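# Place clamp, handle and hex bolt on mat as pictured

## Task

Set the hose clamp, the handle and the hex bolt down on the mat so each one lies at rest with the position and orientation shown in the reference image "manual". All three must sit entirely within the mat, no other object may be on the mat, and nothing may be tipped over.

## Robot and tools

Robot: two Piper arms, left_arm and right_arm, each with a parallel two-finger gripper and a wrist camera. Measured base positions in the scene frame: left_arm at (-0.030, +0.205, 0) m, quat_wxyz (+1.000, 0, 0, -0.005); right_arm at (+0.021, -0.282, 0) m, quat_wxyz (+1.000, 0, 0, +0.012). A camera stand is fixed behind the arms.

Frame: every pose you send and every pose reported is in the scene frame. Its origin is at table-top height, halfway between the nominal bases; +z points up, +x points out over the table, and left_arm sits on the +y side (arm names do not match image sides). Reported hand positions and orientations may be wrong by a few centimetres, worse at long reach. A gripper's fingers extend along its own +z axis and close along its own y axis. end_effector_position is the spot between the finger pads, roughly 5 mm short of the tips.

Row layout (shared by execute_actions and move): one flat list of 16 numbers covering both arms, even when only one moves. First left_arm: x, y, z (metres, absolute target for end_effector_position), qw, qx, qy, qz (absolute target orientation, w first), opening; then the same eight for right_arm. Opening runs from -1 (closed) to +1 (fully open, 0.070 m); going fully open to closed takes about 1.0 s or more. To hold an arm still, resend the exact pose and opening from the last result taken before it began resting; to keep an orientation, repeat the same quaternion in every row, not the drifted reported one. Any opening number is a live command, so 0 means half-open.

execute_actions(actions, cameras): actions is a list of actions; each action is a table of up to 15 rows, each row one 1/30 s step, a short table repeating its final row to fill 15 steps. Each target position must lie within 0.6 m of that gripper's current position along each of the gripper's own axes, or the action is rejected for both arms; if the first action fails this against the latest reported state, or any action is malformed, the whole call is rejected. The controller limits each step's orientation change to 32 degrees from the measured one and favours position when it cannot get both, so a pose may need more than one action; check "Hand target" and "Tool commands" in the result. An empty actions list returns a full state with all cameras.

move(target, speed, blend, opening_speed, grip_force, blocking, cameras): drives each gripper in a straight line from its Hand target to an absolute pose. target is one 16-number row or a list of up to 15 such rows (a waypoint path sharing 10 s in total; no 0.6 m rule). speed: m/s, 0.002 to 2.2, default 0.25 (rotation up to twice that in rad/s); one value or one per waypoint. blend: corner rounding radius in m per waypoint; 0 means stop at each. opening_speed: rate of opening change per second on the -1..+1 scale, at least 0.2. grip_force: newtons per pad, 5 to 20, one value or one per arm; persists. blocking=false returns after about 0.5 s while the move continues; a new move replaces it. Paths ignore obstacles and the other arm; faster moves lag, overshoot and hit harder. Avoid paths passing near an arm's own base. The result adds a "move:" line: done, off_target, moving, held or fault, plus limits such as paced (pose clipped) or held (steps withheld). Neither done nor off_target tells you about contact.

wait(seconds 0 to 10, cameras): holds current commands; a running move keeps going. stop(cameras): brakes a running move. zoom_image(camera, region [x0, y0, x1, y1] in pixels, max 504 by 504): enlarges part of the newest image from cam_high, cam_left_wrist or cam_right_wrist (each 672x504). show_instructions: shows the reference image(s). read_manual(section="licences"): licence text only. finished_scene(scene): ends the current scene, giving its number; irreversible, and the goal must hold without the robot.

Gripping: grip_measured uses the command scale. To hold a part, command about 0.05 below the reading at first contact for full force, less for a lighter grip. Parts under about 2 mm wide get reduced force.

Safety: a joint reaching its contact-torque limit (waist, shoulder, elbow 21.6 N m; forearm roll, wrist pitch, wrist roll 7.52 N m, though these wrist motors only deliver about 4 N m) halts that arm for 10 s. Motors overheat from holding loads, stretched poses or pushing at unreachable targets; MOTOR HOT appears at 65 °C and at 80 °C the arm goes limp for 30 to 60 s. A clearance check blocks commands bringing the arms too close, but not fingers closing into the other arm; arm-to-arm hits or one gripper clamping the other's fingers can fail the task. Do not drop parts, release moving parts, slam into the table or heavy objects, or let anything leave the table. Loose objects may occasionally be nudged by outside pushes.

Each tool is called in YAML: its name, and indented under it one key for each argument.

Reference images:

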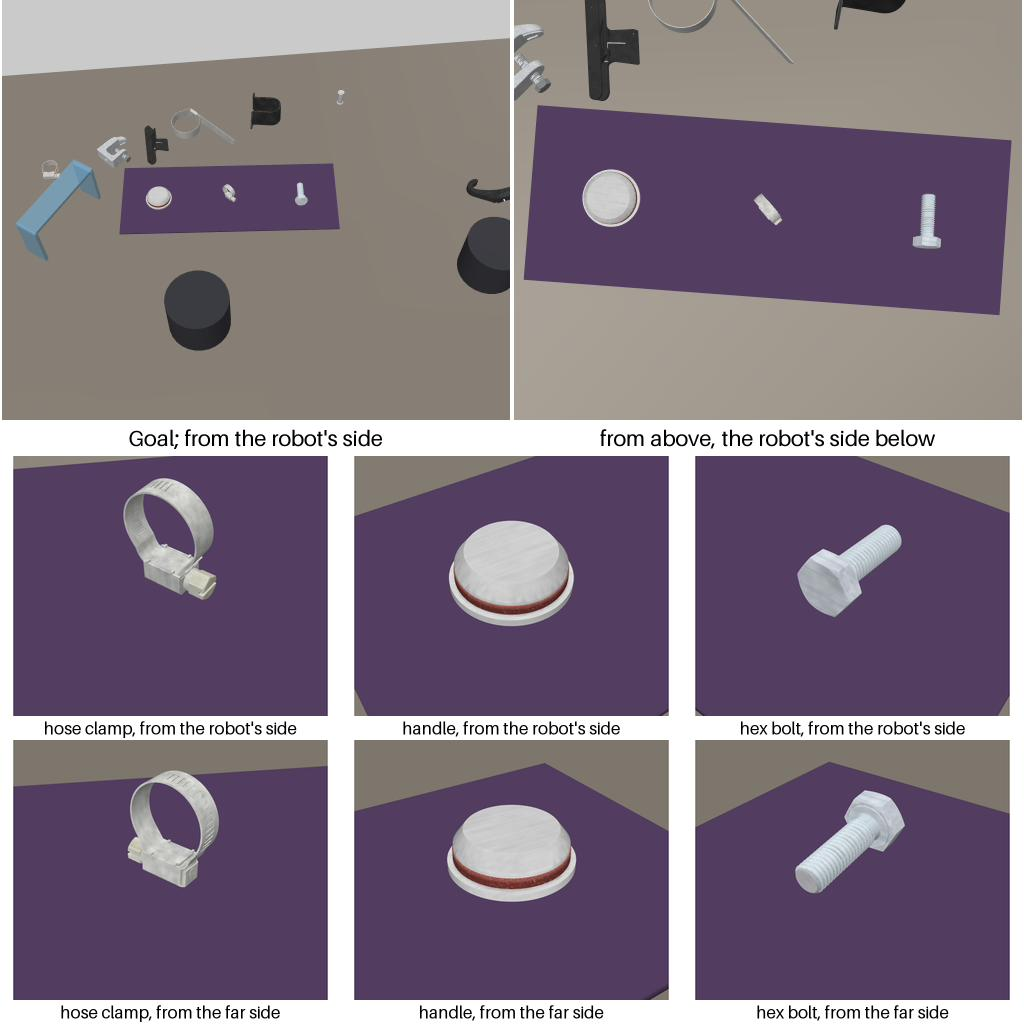

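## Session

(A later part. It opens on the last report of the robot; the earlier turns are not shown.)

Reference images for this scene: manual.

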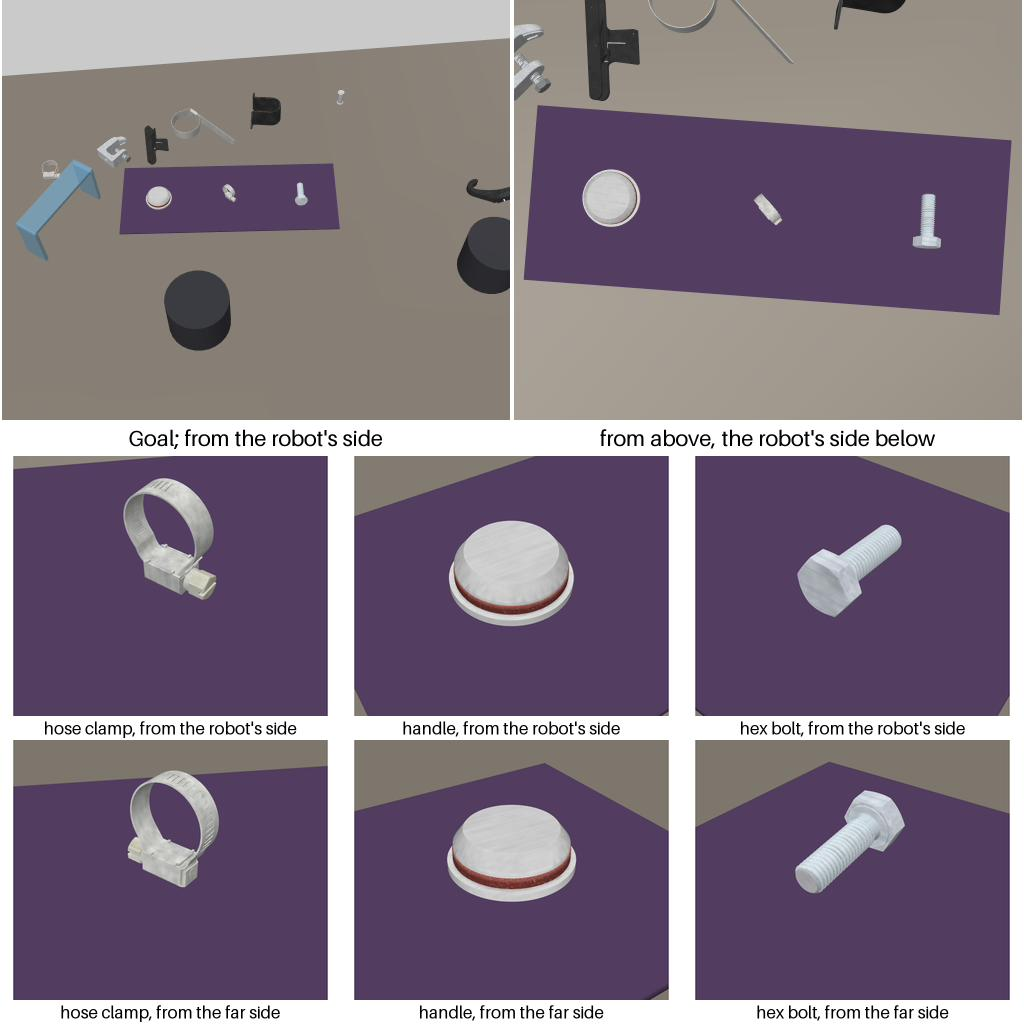

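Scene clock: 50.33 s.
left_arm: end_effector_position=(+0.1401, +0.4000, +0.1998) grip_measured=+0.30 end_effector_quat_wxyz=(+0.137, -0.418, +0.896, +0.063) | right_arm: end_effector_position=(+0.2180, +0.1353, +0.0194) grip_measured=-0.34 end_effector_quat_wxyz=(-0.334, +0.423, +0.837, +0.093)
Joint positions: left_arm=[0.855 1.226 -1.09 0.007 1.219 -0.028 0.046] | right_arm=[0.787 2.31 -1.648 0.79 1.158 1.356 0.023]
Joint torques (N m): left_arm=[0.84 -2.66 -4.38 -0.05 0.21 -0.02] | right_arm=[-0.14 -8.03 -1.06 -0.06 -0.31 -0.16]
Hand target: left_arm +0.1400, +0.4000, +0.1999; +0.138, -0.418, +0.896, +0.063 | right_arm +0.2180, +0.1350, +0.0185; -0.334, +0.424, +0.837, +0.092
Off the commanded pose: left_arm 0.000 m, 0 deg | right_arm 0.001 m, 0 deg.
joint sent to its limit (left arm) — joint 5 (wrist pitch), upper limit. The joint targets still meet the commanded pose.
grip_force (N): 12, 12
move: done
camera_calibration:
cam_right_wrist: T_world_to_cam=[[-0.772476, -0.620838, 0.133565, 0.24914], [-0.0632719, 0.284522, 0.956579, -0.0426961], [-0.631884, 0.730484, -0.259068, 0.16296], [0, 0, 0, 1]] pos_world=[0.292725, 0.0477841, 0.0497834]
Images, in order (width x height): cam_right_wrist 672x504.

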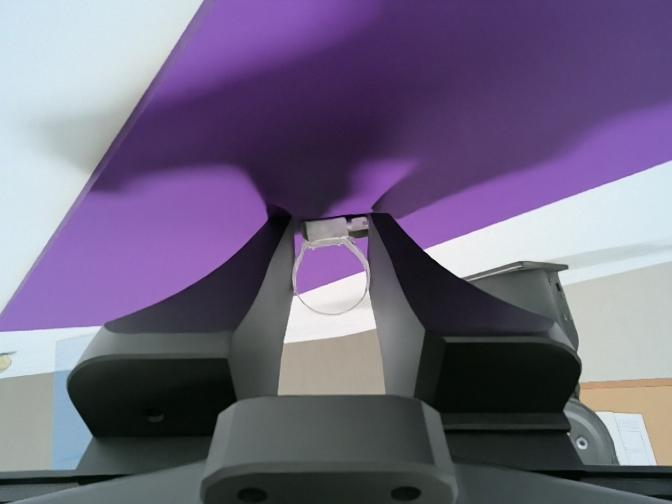

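move:
  target:
    - [0.14,0.40,0.2,0.137,-0.418,0.896,0.063,0.3,0.218,0.135,0.0193,-0.3342,0.4236,0.8369,0.0922,0.15]
    - [0.14,0.40,0.2,0.137,-0.418,0.896,0.063,0.3,0.252,0.104,0.073,-0.3342,0.4236,0.8369,0.0922,0.15]
    - [0.14,0.40,0.2,0.137,-0.418,0.896,0.063,0.3,0.262,0.07,0.16,-0.3342,0.4236,0.8369,0.0922,0.15]
  speed: [0.05,0.15,0.35]
  blend: [0,0.01,0]
  opening_speed: 0.8
  cameras: ["all"]

zoom_image:
  camera: "cam_high"
  region: [250, 120, 400, 280]

Scene clock: 52.90 s.
left_arm: end_effector_position=(+0.1401, +0.4000, +0.1998) grip_measured=+0.30 end_effector_quat_wxyz=(+0.137, -0.418, +0.896, +0.063) | right_arm: end_effector_position=(+0.2619, +0.0700, +0.1599) grip_measured=+0.15 end_effector_quat_wxyz=(-0.273, +0.464, +0.818, +0.201)
Joint positions: left_arm=[0.855 1.226 -1.09 0.007 1.219 -0.028 0.045] | right_arm=[0.616 1.891 -1.523 0.727 1.216 1.436 0.04]
Joint torques (N m): left_arm=[0.84 -2.63 -4.88 -0.05 0.21 -0.02] | right_arm=[0.33 -9.05 -2.33 0.35 0.12 -0.09]
Hand target: left_arm +0.1400, +0.4000, +0.1999; +0.138, -0.418, +0.896, +0.063 | right_arm +0.2618, +0.0701, +0.1597; -0.273, +0.464, +0.818, +0.201
Off the commanded pose: left_arm 0.000 m, 0 deg | right_arm 0.000 m, 15 deg.
joint sent to its limit (left arm) — joint 5 (wrist pitch), upper limit. The joint targets still meet the commanded pose.
joint sent to its limit (right arm) — joint 5 (wrist pitch), upper limit. The joint targets are off in orientation, not in position.
grip_force (N): 12, 12
move: off_target (right_arm)
camera_calibration:
cam_left_wrist: T_world_to_cam=[[0.763671, -0.645593, -0.00399044, 0.152236], [-0.615036, -0.729377, 0.299566, 0.318394], [-0.196308, -0.226315, -0.954067, 0.436225], [0, 0, 0, 1]] pos_world=[0.1652, 0.429236, 0.321415]
cam_right_wrist: T_world_to_cam=[[-0.872138, -0.484271, -0.0696924, 0.272869], [-0.189786, 0.203565, 0.960491, -0.117504], [-0.450951, 0.850907, -0.269444, 0.220599], [0, 0, 0, 1]] pos_world=[0.315158, -0.0316472, 0.191318]

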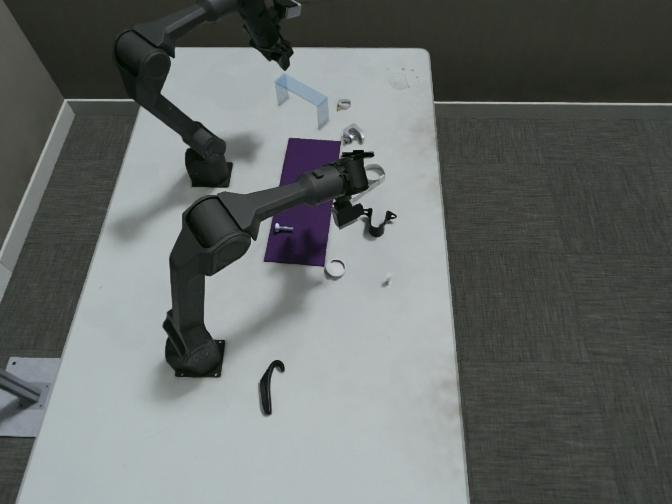

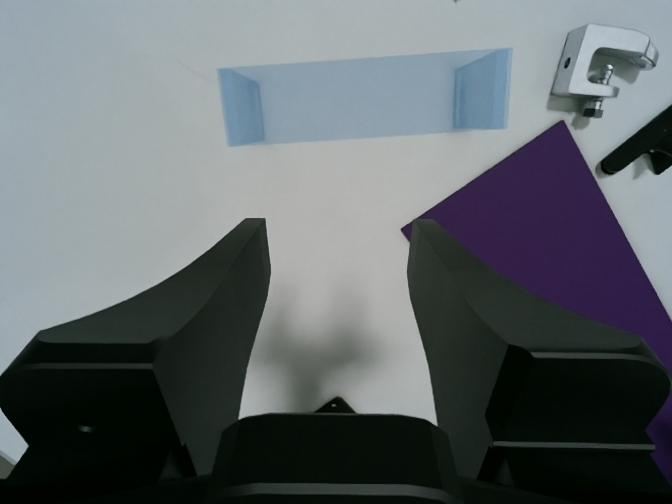

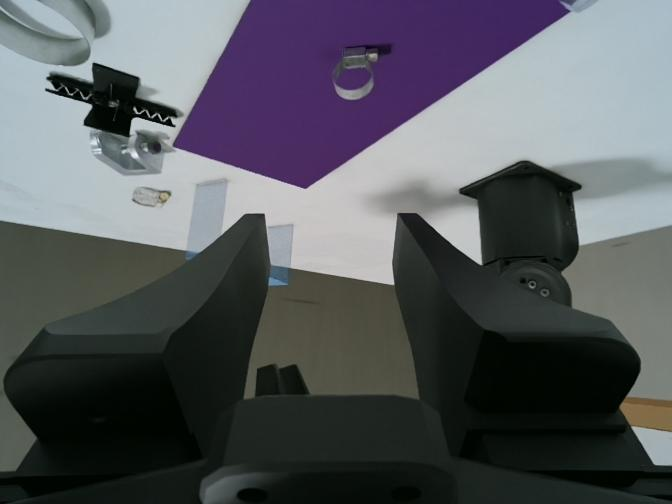

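Scaled by 3.150 from the camera's 672x504 image, which has a finer 960x720 frame.

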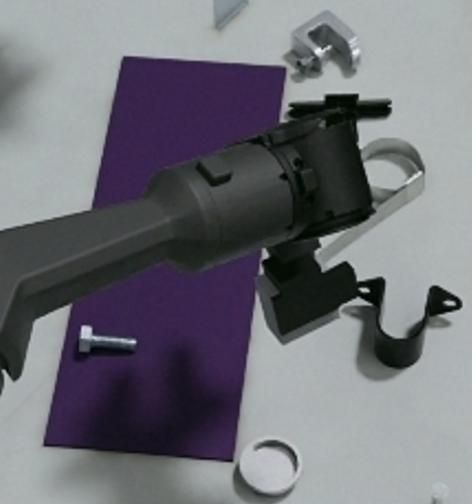

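move:
  target:
    - [0.24,0.25,0.27,0.6045,0.3668,0.6045,-0.3668,0.77,0.25,-0.05,0.15,0.4358,-0.2932,0.8372,0.1526,0.77]
    - [0.299,0.0676,0.28,0.6045,0.3668,0.6045,-0.3668,0.77,0.248,-0.1004,0.06,0.4358,-0.2932,0.8372,0.1526,0.77]
  speed: [0.55,0.4]
  blend: [0.03,0]
  grip_force: 15
  cameras: ["all"]

zoom_image:
  camera: "cam_high"
  region: [230, 120, 400, 290]

Scene clock: 61.17 s.
left_arm: end_effector_position=(+0.2990, +0.0671, +0.2801) grip_measured=+0.77 end_effector_quat_wxyz=(+0.590, +0.346, +0.652, -0.327) | right_arm: end_effector_position=(+0.2481, -0.1004, +0.0601) grip_measured=+0.77 end_effector_quat_wxyz=(+0.436, -0.293, +0.837, +0.153)
Joint positions: left_arm=[0.23 1.387 -0.771 -1.675 1.218 2.083 0.062] | right_arm=[0.651 1.391 -0.15 0.003 -0.544 -0.001 0.062]
Joint torques (N m): left_arm=[0.84 -3.35 -3.24 -0.77 0.61 0] | right_arm=[0.03 -1.83 -1.42 -0.08 -1.07 -0.06]
Hand target: left_arm +0.2991, +0.0672, +0.2802; +0.590, +0.345, +0.652, -0.327 | right_arm +0.2480, -0.1004, +0.0600; +0.436, -0.293, +0.837, +0.153
Off the commanded pose: left_arm 0.001 m, 8 deg | right_arm 0.000 m, 0 deg.
joint read past its limit (left arm) — joint 5 (wrist pitch), upper limit.
joint sent to its limit (left arm) — joint 5 (wrist pitch), upper limit; joint 6 (wrist roll), upper limit. The joint targets are off in orientation, not in position.
grip_force (N): 15, 15
move: off_target (left_arm); limits=paced
camera_calibration:
cam_left_wrist: T_world_to_cam=[[-0.835235, -0.549713, 0.0141009, 0.282923], [-0.362287, 0.530806, -0.766155, 0.287661], [0.41368, -0.645028, -0.642501, 0.227085], [0, 0, 0, 1]] pos_world=[0.246582, 0.14931, 0.362305]
cam_right_wrist: T_world_to_cam=[[0.619219, -0.785202, -0.00512673, -0.232706], [-0.738091, -0.579814, -0.345019, 0.146286], [0.267937, 0.217426, -0.938582, 0.130694], [0, 0, 0, 1]] pos_world=[0.217051, -0.126319, 0.171946]

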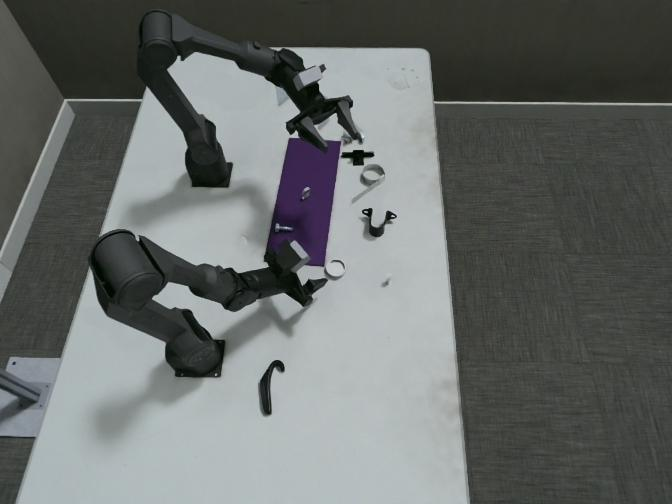

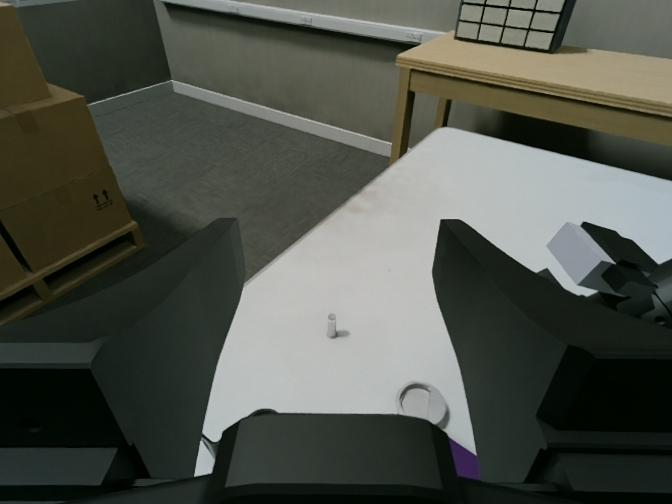

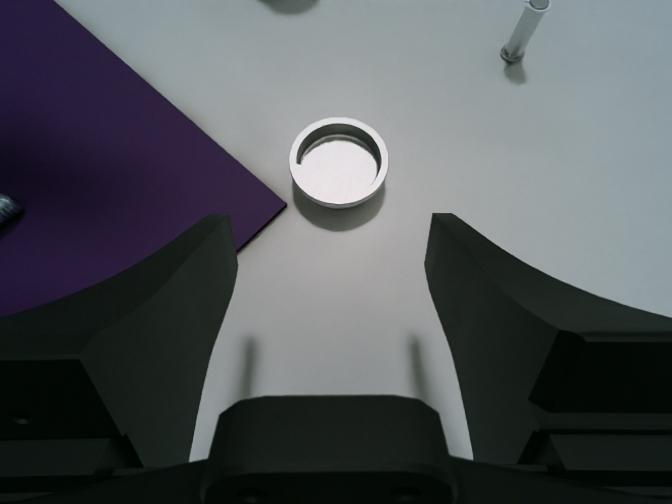

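Scaled by 2.965 from the camera's 672x504 image, which has a finer 960x720 frame.

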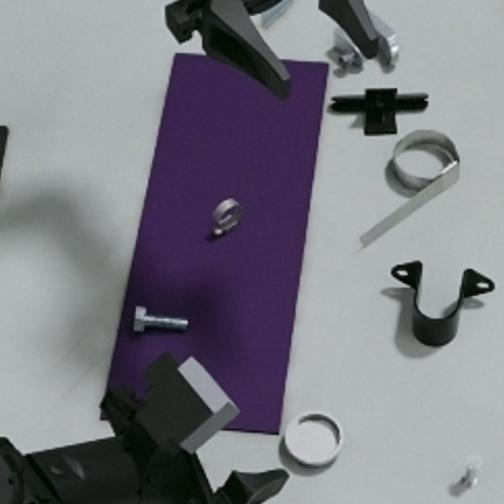

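move:
  target:
    - [0.323,-0.004,0.42,0.6045,0.3668,0.6045,-0.3668,0.77,0.2979,-0.0632,0.017,0.4358,-0.2932,0.8372,0.1526,0.77]
    - [0.323,-0.004,0.42,0.6045,0.3668,0.6045,-0.3668,0.77,0.2979,-0.0632,0.017,0.4358,-0.2932,0.8372,0.1526,0.2]
    - [0.323,-0.004,0.42,0.6045,0.3668,0.6045,-0.3668,0.77,0.2979,-0.0632,0.08,0.4358,-0.2932,0.8372,0.1526,0.2]
  speed: [0.2,0.1,0.25]
  opening_speed: 1.0
  cameras: ["all"]

Scene clock: 65.63 s.
left_arm: end_effector_position=(+0.3230, -0.0042, +0.4200) grip_measured=+0.77 end_effector_quat_wxyz=(+0.604, +0.367, +0.605, -0.367) | right_arm: end_effector_position=(+0.2980, -0.0630, +0.0805) grip_measured=+0.27 end_effector_quat_wxyz=(+0.436, -0.293, +0.837, +0.153)
Joint positions: left_arm=[-0.042 1.434 -1.307 -1.594 1.04 1.616 0.062] | right_arm=[0.639 1.499 -0.407 -0.023 -0.396 0.015 0.044]
Joint torques (N m): left_arm=[0.85 -4.05 -3.71 -0.83 0.32 0.19] | right_arm=[-0.11 -3.56 -2.01 -0.04 -1.1 -0.07]
Hand target: left_arm +0.3230, -0.0040, +0.4200; +0.605, +0.367, +0.605, -0.367 | right_arm +0.2979, -0.0632, +0.0800; +0.436, -0.293, +0.837, +0.153
Off the commanded pose: left_arm 0.000 m, 0 deg | right_arm 0.001 m, 0 deg.
grip_force (N): 15, 15
move: done
camera_calibration:
cam_left_wrist: T_world_to_cam=[[-0.885279, -0.465042, -0.00419432, 0.285949], [-0.262531, 0.507172, -0.820886, 0.431924], [0.383874, -0.725612, -0.571076, 0.240305], [0, 0, 0, 1]] pos_world=[0.274291, 0.0882874, 0.492993]
cam_right_wrist: T_world_to_cam=[[0.619739, -0.784793, -0.00479261, -0.234333], [-0.737329, -0.580143, -0.346093, 0.211555], [0.268831, 0.218021, -0.938188, 0.128177], [0, 0, 0, 1]] pos_world=[0.266753, -0.0891157, 0.192349]

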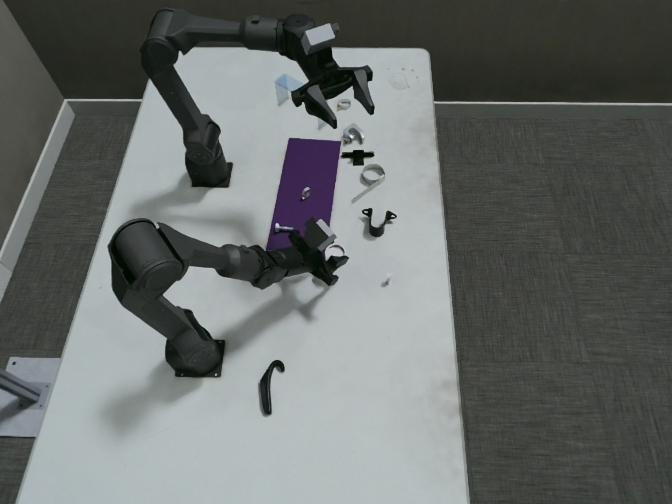

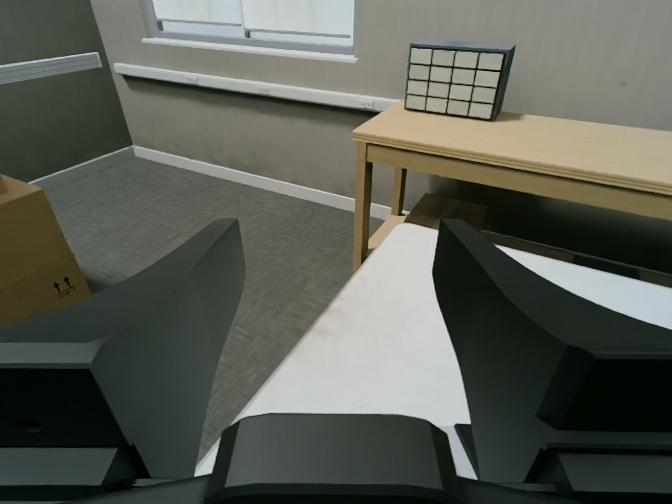

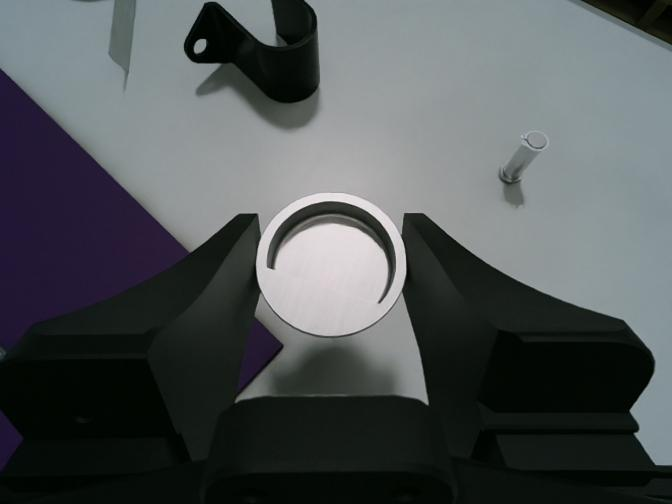

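move:
  target:
    - [0.323,-0.004,0.42,0.6045,0.3668,0.6045,-0.3668,0.77,0.31,-0.08,0.22,0.4358,-0.2932,0.8372,0.1526,0.2]
    - [0.323,-0.004,0.42,0.6045,0.3668,0.6045,-0.3668,0.77,0.36,-0.075,0.42,0.1681,0.1681,0.6868,0.6869,0.2]
  speed: [0.3,0.45]
  blend: [0.05,0]
  cameras: ["all"]

Scene clock: 68.57 s.
left_arm: end_effector_position=(+0.3230, -0.0042, +0.4200) grip_measured=+0.77 end_effector_quat_wxyz=(+0.604, +0.367, +0.605, -0.367) | right_arm: end_effector_position=(+0.3601, -0.0753, +0.4202) grip_measured=+0.27 end_effector_quat_wxyz=(+0.169, +0.168, +0.687, +0.687)
Joint positions: left_arm=[-0.042 1.434 -1.307 -1.594 1.04 1.616 0.062] | right_arm=[0.017 1.383 -1.258 1.593 1.048 -0.044 0.044]
Joint torques (N m): left_arm=[0.84 -4.05 -3.71 -0.82 0.32 0.19] | right_arm=[0.37 -4.49 -3.23 0.58 0.2 -0.23]
Hand target: left_arm +0.3230, -0.0040, +0.4200; +0.605, +0.367, +0.605, -0.367 | right_arm +0.3600, -0.0750, +0.4200; +0.168, +0.168, +0.687, +0.687
Off the commanded pose: left_arm 0.000 m, 0 deg | right_arm 0.000 m, 0 deg.
grip_force (N): 15, 15
move: done
camera_calibration:
cam_left_wrist: T_world_to_cam=[[-0.885279, -0.465042, -0.00419432, 0.285949], [-0.262531, 0.507172, -0.820886, 0.431924], [0.383874, -0.725612, -0.571076, 0.240305], [0, 0, 0, 1]] pos_world=[0.274291, 0.0882874, 0.492993]
cam_right_wrist: T_world_to_cam=[[-0.00716815, 0.00190795, -0.999972, 0.422261], [-0.991994, -0.1261, 0.00687036, 0.345409], [-0.126084, 0.992016, 0.00279658, 0.237953], [0, 0, 0, 1]] pos_world=[0.375672, -0.193302, 0.419211]

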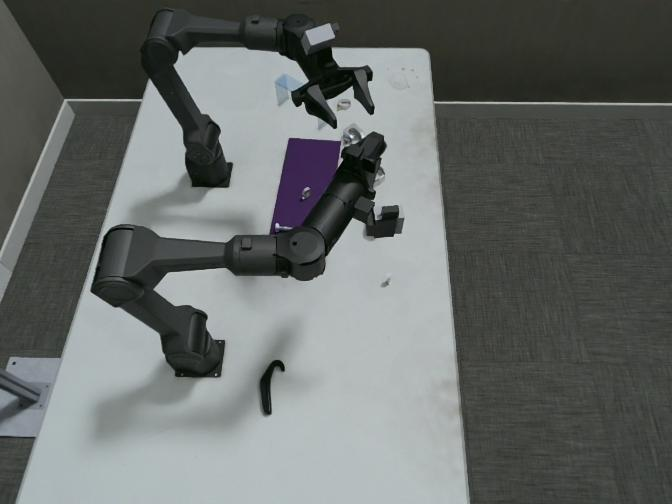

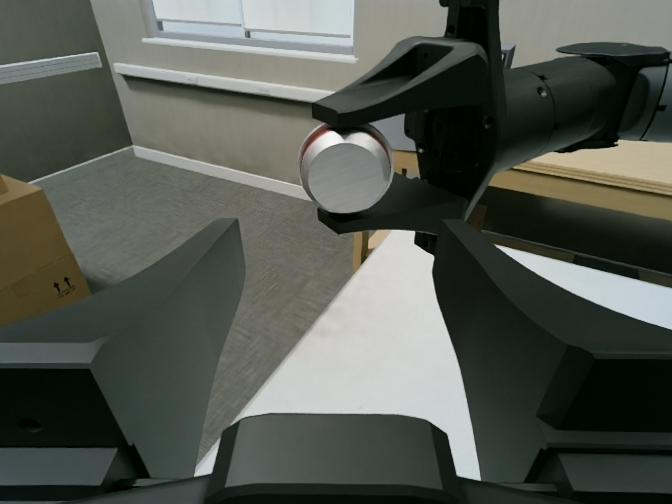

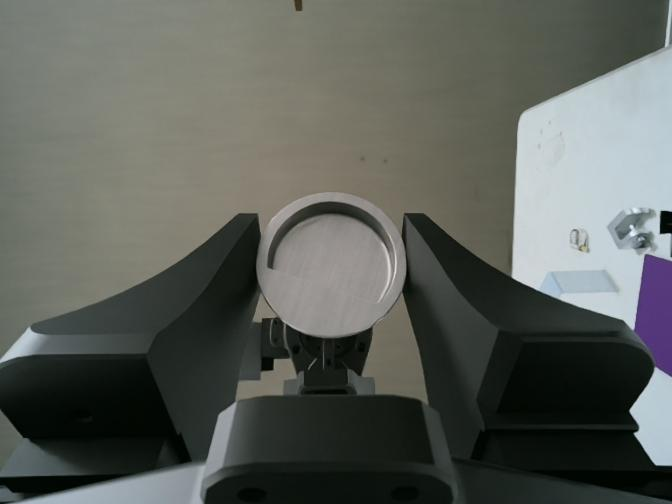

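zoom_image:
  camera: "cam_left_wrist"
  region: [270, 90, 430, 250]

Scaled by 3.150 from the camera's 672x504 image, which has a finer 960x720 frame.

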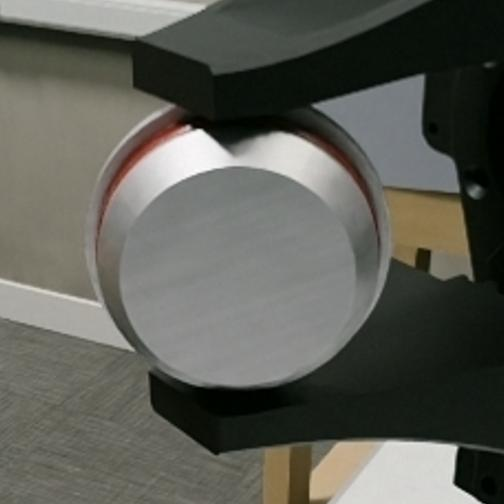

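move:
  target:
    - [0.3517,-0.0698,0.42,0.6045,0.3668,0.6045,-0.3668,0.77,0.36,-0.075,0.42,0.1681,0.1681,0.6868,0.6869,0.2]
  speed: 0.12
  cameras: ["cam_left_wrist","cam_right_wrist"]

zoom_image:
  camera: "cam_right_wrist"
  region: [220, 160, 450, 390]

zoom_image:
  camera: "cam_left_wrist"
  region: [210, 110, 460, 360]

Scene clock: 70.83 s.
left_arm: end_effector_position=(+0.3522, -0.0701, +0.4199) grip_measured=+0.77 end_effector_quat_wxyz=(+0.604, +0.367, +0.605, -0.367) | right_arm: end_effector_position=(+0.3601, -0.0753, +0.4202) grip_measured=+0.27 end_effector_quat_wxyz=(+0.169, +0.168, +0.687, +0.687)
Joint positions: left_arm=[-0.265 1.574 -1.457 -1.599 0.817 1.611 0.062] | right_arm=[0.017 1.383 -1.258 1.593 1.048 -0.044 0.044]
Joint torques (N m): left_arm=[0.99 -5.13 -4.29 -0.57 0.34 0.05] | right_arm=[0.43 -4.21 -2.76 0.66 0.25 -0.06]
Hand target: left_arm +0.3517, -0.0698, +0.4200; +0.605, +0.367, +0.605, -0.367 | right_arm +0.3600, -0.0750, +0.4200; +0.168, +0.168, +0.687, +0.687
Off the commanded pose: left_arm 0.001 m, 0 deg | right_arm 0.000 m, 0 deg.
grip_force (N): 15, 15
move: done
camera_calibration:
cam_left_wrist: T_world_to_cam=[[-0.885092, -0.465399, -0.00391538, 0.280966], [-0.262741, 0.506588, -0.821179, 0.473149], [0.384159, -0.725791, -0.570657, 0.180932], [0, 0, 0, 1]] pos_world=[0.30349, 0.0223883, 0.492891]
cam_right_wrist: T_world_to_cam=[[-0.00716815, 0.00190795, -0.999972, 0.422261], [-0.991994, -0.1261, 0.00687036, 0.345409], [-0.126084, 0.992016, 0.00279658, 0.237953], [0, 0, 0, 1]] pos_world=[0.375672, -0.193302, 0.419211]
Images, in order (width x height): cam_left_wrist 672x504, cam_right_wrist 672x504.

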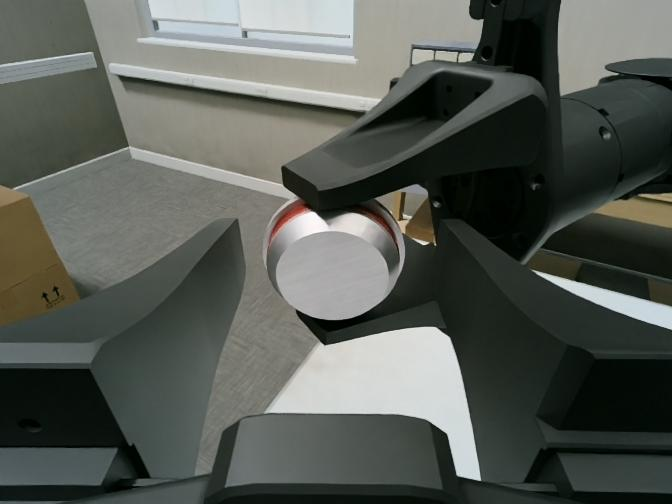

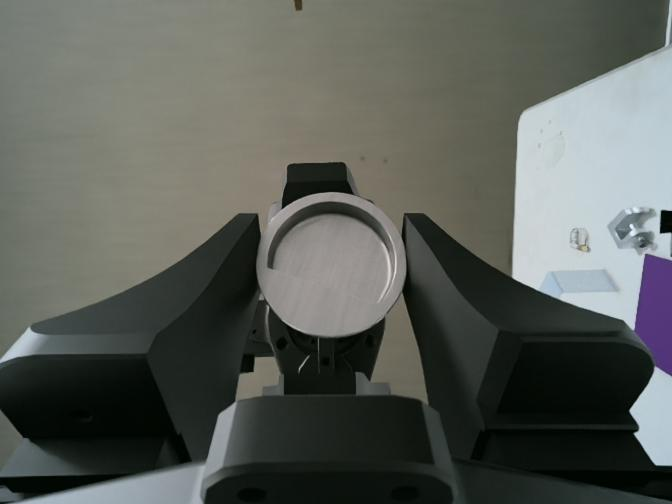

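Scaled by 2.191 from the camera's 672x504 image, which has a finer 960x720 frame.

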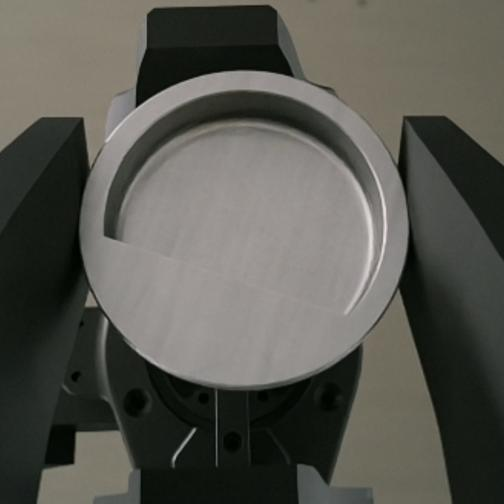

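Scaled by 2.016 from the camera's 672x504 image, which has a finer 960x720 frame.

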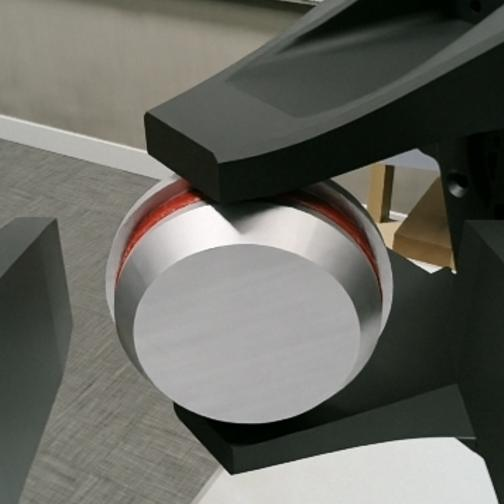

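move:
  target:
    - [0.3533,-0.069,0.42,0.6045,0.3668,0.6045,-0.3668,0.77,0.36,-0.075,0.42,0.1681,0.1681,0.6868,0.6869,0.2]
    - [0.3533,-0.069,0.42,0.6045,0.3668,0.6045,-0.3668,0.2,0.36,-0.075,0.42,0.1681,0.1681,0.6868,0.6869,0.2]
  speed: 0.05
  opening_speed: 0.6
  grip_force: [6,15]
  cameras: ["cam_left_wrist","cam_right_wrist"]

Scene clock: 73.70 s.
left_arm: end_effector_position=(+0.3532, -0.0689, +0.4201) grip_measured=+0.21 end_effector_quat_wxyz=(+0.605, +0.367, +0.604, -0.367) | right_arm: end_effector_position=(+0.3601, -0.0753, +0.4202) grip_measured=+0.27 end_effector_quat_wxyz=(+0.169, +0.168, +0.687, +0.687)
Joint positions: left_arm=[-0.26 1.576 -1.461 -1.598 0.821 1.61 0.042] | right_arm=[0.017 1.383 -1.258 1.593 1.048 -0.044 0.044]
Joint torques (N m): left_arm=[0.61 -3.85 -5.3 -0.57 0.31 -0.02] | right_arm=[0.47 -4.46 -2.71 0.67 0.17 -0.13]
Hand target: left_arm +0.3533, -0.0690, +0.4200; +0.605, +0.367, +0.605, -0.367 | right_arm +0.3600, -0.0750, +0.4200; +0.168, +0.168, +0.687, +0.687
Off the commanded pose: left_arm 0.000 m, 0 deg | right_arm 0.000 m, 0 deg.
grip_force (N): 6, 15
move: done
camera_calibration:
cam_left_wrist: T_world_to_cam=[[-0.885029, -0.465514, -0.00443329, 0.282559], [-0.262379, 0.506653, -0.821255, 0.472867], [0.384552, -0.725672, -0.570544, 0.181394], [0, 0, 0, 1]] pos_world=[0.304388, 0.0235877, 0.49309]
cam_right_wrist: T_world_to_cam=[[-0.00716815, 0.00190795, -0.999972, 0.422261], [-0.991994, -0.1261, 0.00687036, 0.345409], [-0.126084, 0.992016, 0.00279658, 0.237953], [0, 0, 0, 1]] pos_world=[0.375672, -0.193302, 0.419211]
Images, in order (width x height): cam_left_wrist 672x504, cam_right_wrist 672x504.

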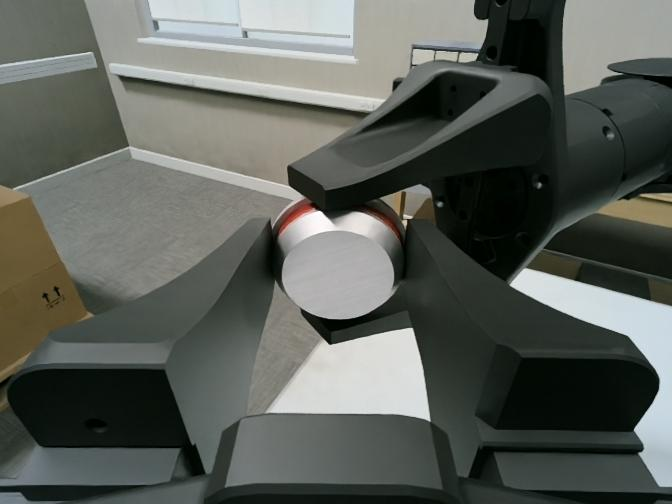

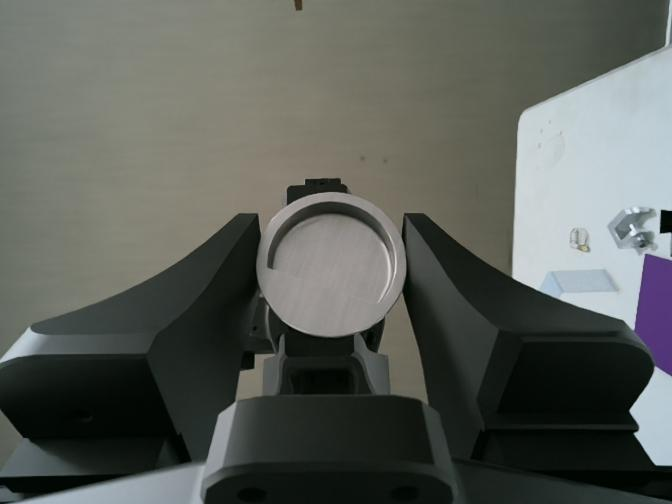

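move:
  target:
    - [0.3533,-0.069,0.42,0.6045,0.3668,0.6045,-0.3668,0.5,0.36,-0.075,0.42,0.1681,0.1681,0.6868,0.6869,0.2]
    - [0.3548,-0.0719,0.42,0.6045,0.3668,0.6045,-0.3668,0.5,0.36,-0.075,0.42,0.1681,0.1681,0.6868,0.6869,0.2]
    - [0.3548,-0.0719,0.42,0.6045,0.3668,0.6045,-0.3668,0.2,0.36,-0.075,0.42,0.1681,0.1681,0.6868,0.6869,0.2]
  speed: 0.05
  opening_speed: 0.8
  grip_force: [6,15]
  cameras: ["cam_left_wrist","cam_right_wrist"]

zoom_image:
  camera: "cam_right_wrist"
  region: [220, 160, 450, 390]

zoom_image:
  camera: "cam_left_wrist"
  region: [210, 150, 460, 350]

Scene clock: 76.10 s.
left_arm: end_effector_position=(+0.3549, -0.0717, +0.4202) grip_measured=+0.32 end_effector_quat_wxyz=(+0.605, +0.366, +0.604, -0.367) | right_arm: end_effector_position=(+0.3599, -0.0750, +0.4202) grip_measured=+0.27 end_effector_quat_wxyz=(+0.168, +0.168, +0.687, +0.687)
Joint positions: left_arm=[-0.268 1.585 -1.471 -1.597 0.813 1.608 0.046] | right_arm=[0.018 1.383 -1.258 1.593 1.048 -0.044 0.044]
Joint torques (N m): left_arm=[0.19 -4.19 -5.14 -0.62 0.24 -0.01] | right_arm=[0.35 -4.39 -2.85 0.63 -0.02 -0.1]
Hand target: left_arm +0.3548, -0.0719, +0.4200; +0.605, +0.367, +0.605, -0.367 | right_arm +0.3600, -0.0750, +0.4200; +0.168, +0.168, +0.687, +0.687
Off the commanded pose: left_arm 0.000 m, 0 deg | right_arm 0.000 m, 0 deg.
grip_force (N): 6, 15
move: done
camera_calibration:
cam_left_wrist: T_world_to_cam=[[-0.884936, -0.465691, -0.0044566, 0.282746], [-0.262379, 0.506451, -0.821379, 0.474879], [0.384766, -0.725699, -0.570365, 0.178612], [0, 0, 0, 1]] pos_world=[0.306087, 0.0207878, 0.493189]
cam_right_wrist: T_world_to_cam=[[-0.00716984, 0.00190159, -0.999972, 0.422259], [-0.991879, -0.126998, 0.00687031, 0.345127], [-0.126982, 0.991901, 0.00279671, 0.237956], [0, 0, 0, 1]] pos_world=[0.375568, -0.193001, 0.419211]
Images, in order (width x height): cam_left_wrist 672x504, cam_right_wrist 672x504.

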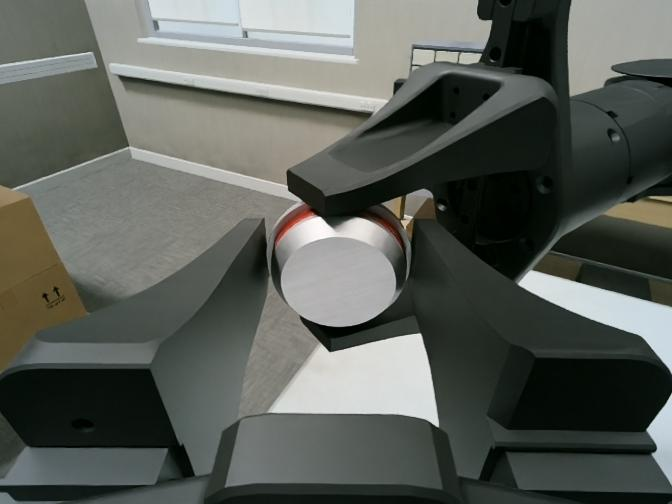

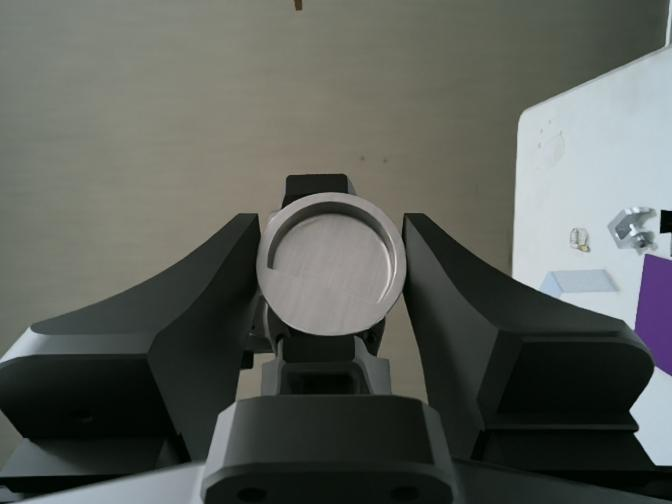

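Scaled by 2.191 from the camera's 672x504 image, which has a finer 960x720 frame.

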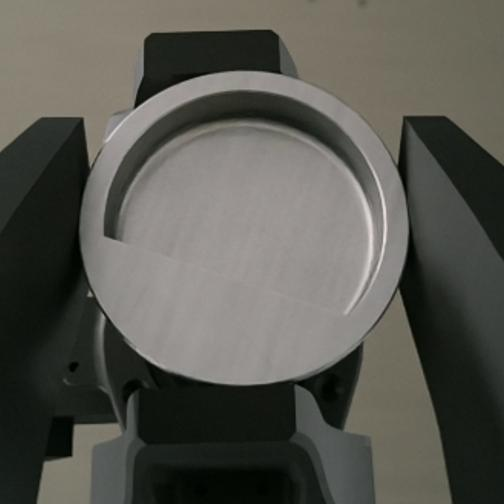

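Scaled by 2.016 from the camera's 672x504 image, which has a finer 960x720 frame.

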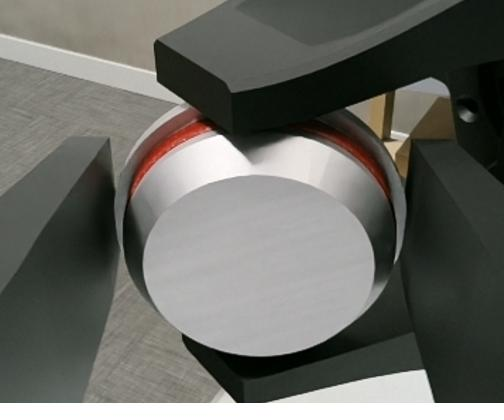

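move:
  target:
    - [0.3548,-0.0719,0.42,0.6045,0.3668,0.6045,-0.3668,0.2,0.36,-0.075,0.42,0.1681,0.1681,0.6868,0.6869,0.75]
    - [0.3548,-0.0719,0.42,0.6045,0.3668,0.6045,-0.3668,0.2,0.3138,-0.1637,0.42,0.1681,0.1681,0.6868,0.6869,0.75]
    - [0.30,0.09,0.27,0,0.165,0.9863,0,0.2,0.25,-0.2,0.25,0,-0.1736,0.9848,0,0.75]
    - [0.215,0.25,0.04,0,0.165,0.9863,0,0.2,0.25,-0.2,0.25,0,-0.1736,0.9848,0,0.75]
  speed: [0.1,0.2,0.5,0.4]
  blend: [0,0.02,0.04,0]
  opening_speed: 1.0
  grip_force: [16,15]
  cameras: ["all"]

zoom_image:
  camera: "cam_left_wrist"
  region: [210, 150, 460, 350]

Scene clock: 81.07 s.
left_arm: end_effector_position=(+0.2150, +0.2500, +0.0398) grip_measured=+0.31 end_effector_quat_wxyz=(+0.000, +0.165, +0.986, +0.000) | right_arm: end_effector_position=(+0.2502, -0.1999, +0.2494) grip_measured=+0.75 end_effector_quat_wxyz=(+0.243, -0.168, +0.955, +0.042)
Joint positions: left_arm=[0.19 1.584 -0.804 -0.001 0.878 0.512 0.046] | right_arm=[0.319 1.049 -1.104 0 1.216 -0.005 0.061]
Joint torques (N m): left_arm=[0.06 -3.68 -3.73 0.03 0.18 0] | right_arm=[-0.32 -2.93 -3.35 -0.13 -0.13 -0.19]
Hand target: left_arm +0.2150, +0.2500, +0.0400; +0.000, +0.165, +0.986, +0.000 | right_arm +0.2502, -0.1999, +0.2495; +0.243, -0.168, +0.955, +0.041
Off the commanded pose: left_arm 0.000 m, 0 deg | right_arm 0.001 m, 28 deg.
joint sent to its limit (right arm) — joint 5 (wrist pitch), upper limit. The joint targets are off in orientation, not in position.
grip_force (N): 16, 15
move: off_target (right_arm)
camera_calibration:
cam_left_wrist: T_world_to_cam=[[-0.329767, -0.944055, -0.00363853, 0.307328], [-0.775876, 0.268821, 0.570747, 0.0770668], [-0.537838, 0.191037, -0.821118, 0.228033], [0, 0, 0, 1]] pos_world=[0.283786, 0.225854, 0.144375]
cam_right_wrist: T_world_to_cam=[[0.334285, -0.942472, 0.000402451, -0.272669], [-0.936727, -0.3322, 0.110389, 0.140995], [-0.103905, -0.0372782, -0.993888, 0.385432], [0, 0, 0, 1]] pos_world=[0.263271, -0.195776, 0.367621]

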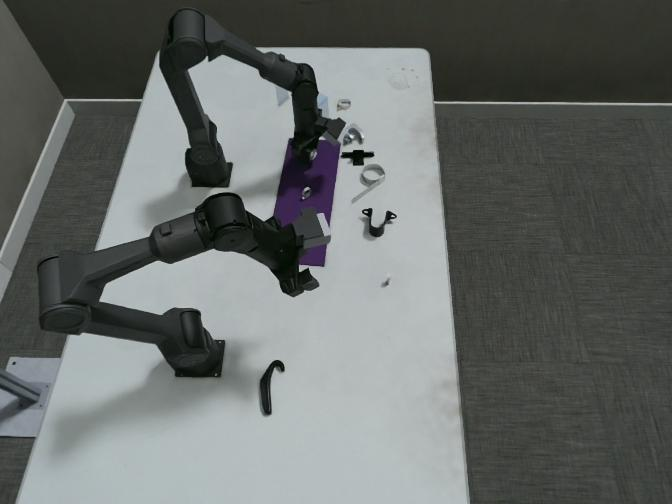

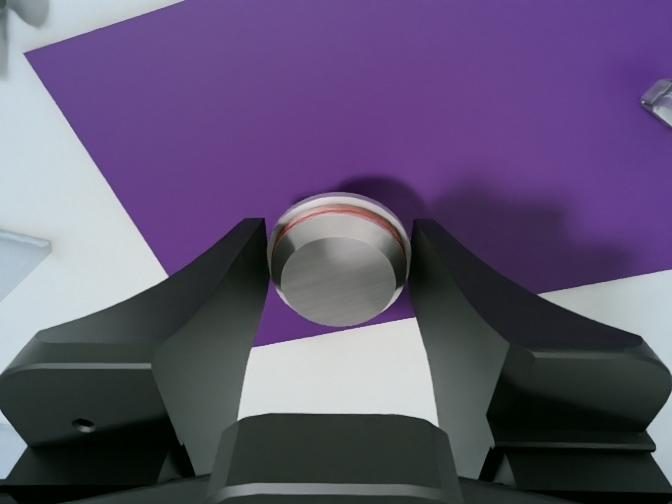

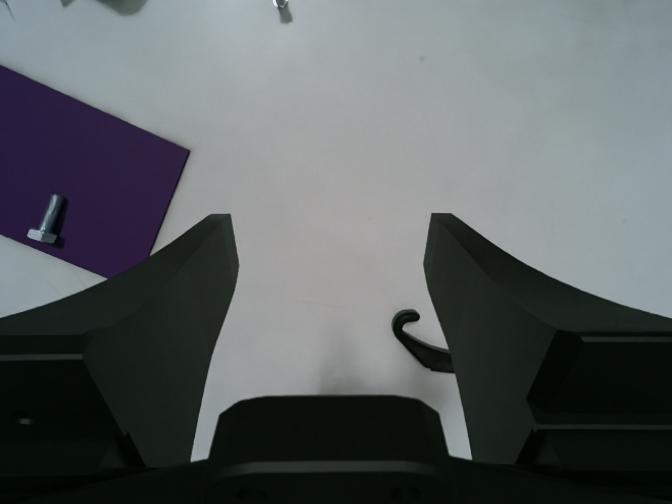

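Scaled by 2.016 from the camera's 672x504 image, which has a finer 960x720 frame.

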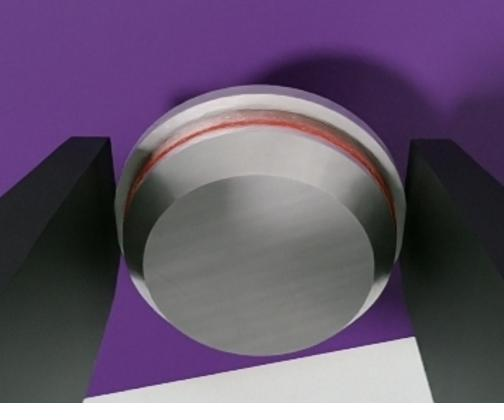

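move:
  target:
    - [0.215,0.25,0.014,0,0.165,0.9863,0,0.2,0.25,-0.2,0.25,0.243,-0.168,0.955,0.042,0.75]
    - [0.215,0.25,0.0085,0,0.165,0.9863,0,0.2,0.25,-0.2,0.25,0.243,-0.168,0.955,0.042,0.75]
  speed: [0.12,0.03]
  cameras: ["cam_left_wrist","cam_right_wrist"]

zoom_image:
  camera: "cam_left_wrist"
  region: [210, 150, 460, 350]

zoom_image:
  camera: "cam_right_wrist"
  region: [0, 60, 200, 290]

Scene clock: 82.30 s.
left_arm: end_effector_position=(+0.2154, +0.2501, +0.0091) grip_measured=+0.31 end_effector_quat_wxyz=(+0.001, +0.164, +0.986, +0.000) | right_arm: end_effector_position=(+0.2499, -0.2000, +0.2498) grip_measured=+0.75 end_effector_quat_wxyz=(+0.243, -0.168, +0.954, +0.042)
Joint positions: left_arm=[0.19 1.66 -0.744 -0.001 0.741 0.511 0.046] | right_arm=[0.318 1.047 -1.104 0.001 1.216 -0.006 0.061]
Joint torques (N m): left_arm=[0.21 -1.54 -1.82 0.02 -0.77 0.01] | right_arm=[-0.26 -2.56 -3.34 0.02 -0.04 -0.19]
Hand target: left_arm +0.2150, +0.2500, +0.0085; +0.000, +0.165, +0.986, +0.000 | right_arm +0.2500, -0.2000, +0.2499; +0.243, -0.168, +0.954, +0.042
Off the commanded pose: left_arm 0.001 m, 0 deg | right_arm 0.000 m, 0 deg.
joint sent to its limit (right arm) — joint 5 (wrist pitch), upper limit. The joint targets still meet the commanded pose.
grip_force (N): 16, 15
move: done
camera_calibration:
cam_left_wrist: T_world_to_cam=[[-0.328868, -0.944366, -0.00434243, 0.307304], [-0.776943, 0.267944, 0.569706, 0.0953517], [-0.536848, 0.190732, -0.821837, 0.202919], [0, 0, 0, 1]] pos_world=[0.284082, 0.225956, 0.113778]
cam_right_wrist: T_world_to_cam=[[0.334255, -0.942483, -0.000132636, -0.272519], [-0.936903, -0.332291, 0.108607, 0.14119], [-0.102404, -0.0361782, -0.994085, 0.385775], [0, 0, 0, 1]] pos_world=[0.262877, -0.195971, 0.368123]
Images, in order (width x height): cam_left_wrist 672x504, cam_right_wrist 672x504.

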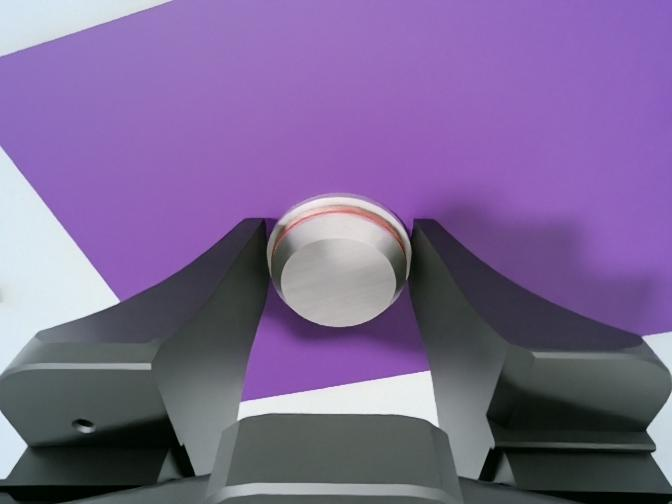

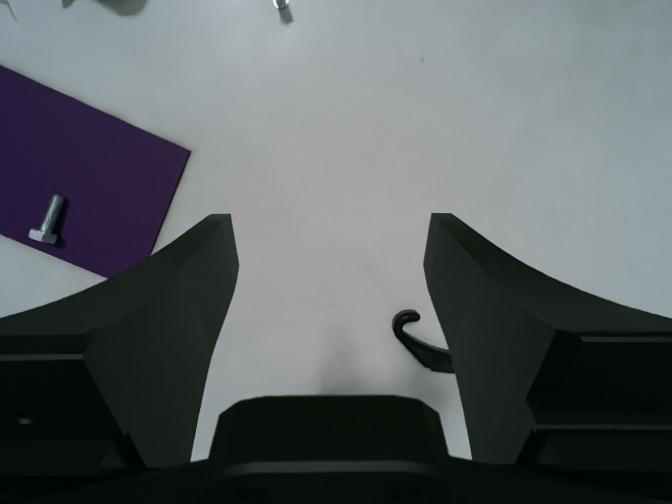

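Scaled by 2.016 from the camera's 672x504 image, which has a finer 960x720 frame.

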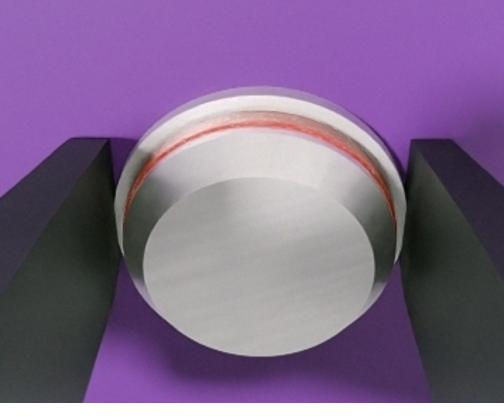

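Scaled by 2.191 from the camera's 672x504 image, which has a finer 960x720 frame.

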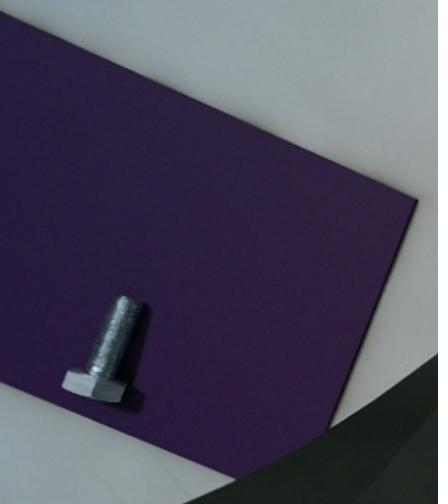

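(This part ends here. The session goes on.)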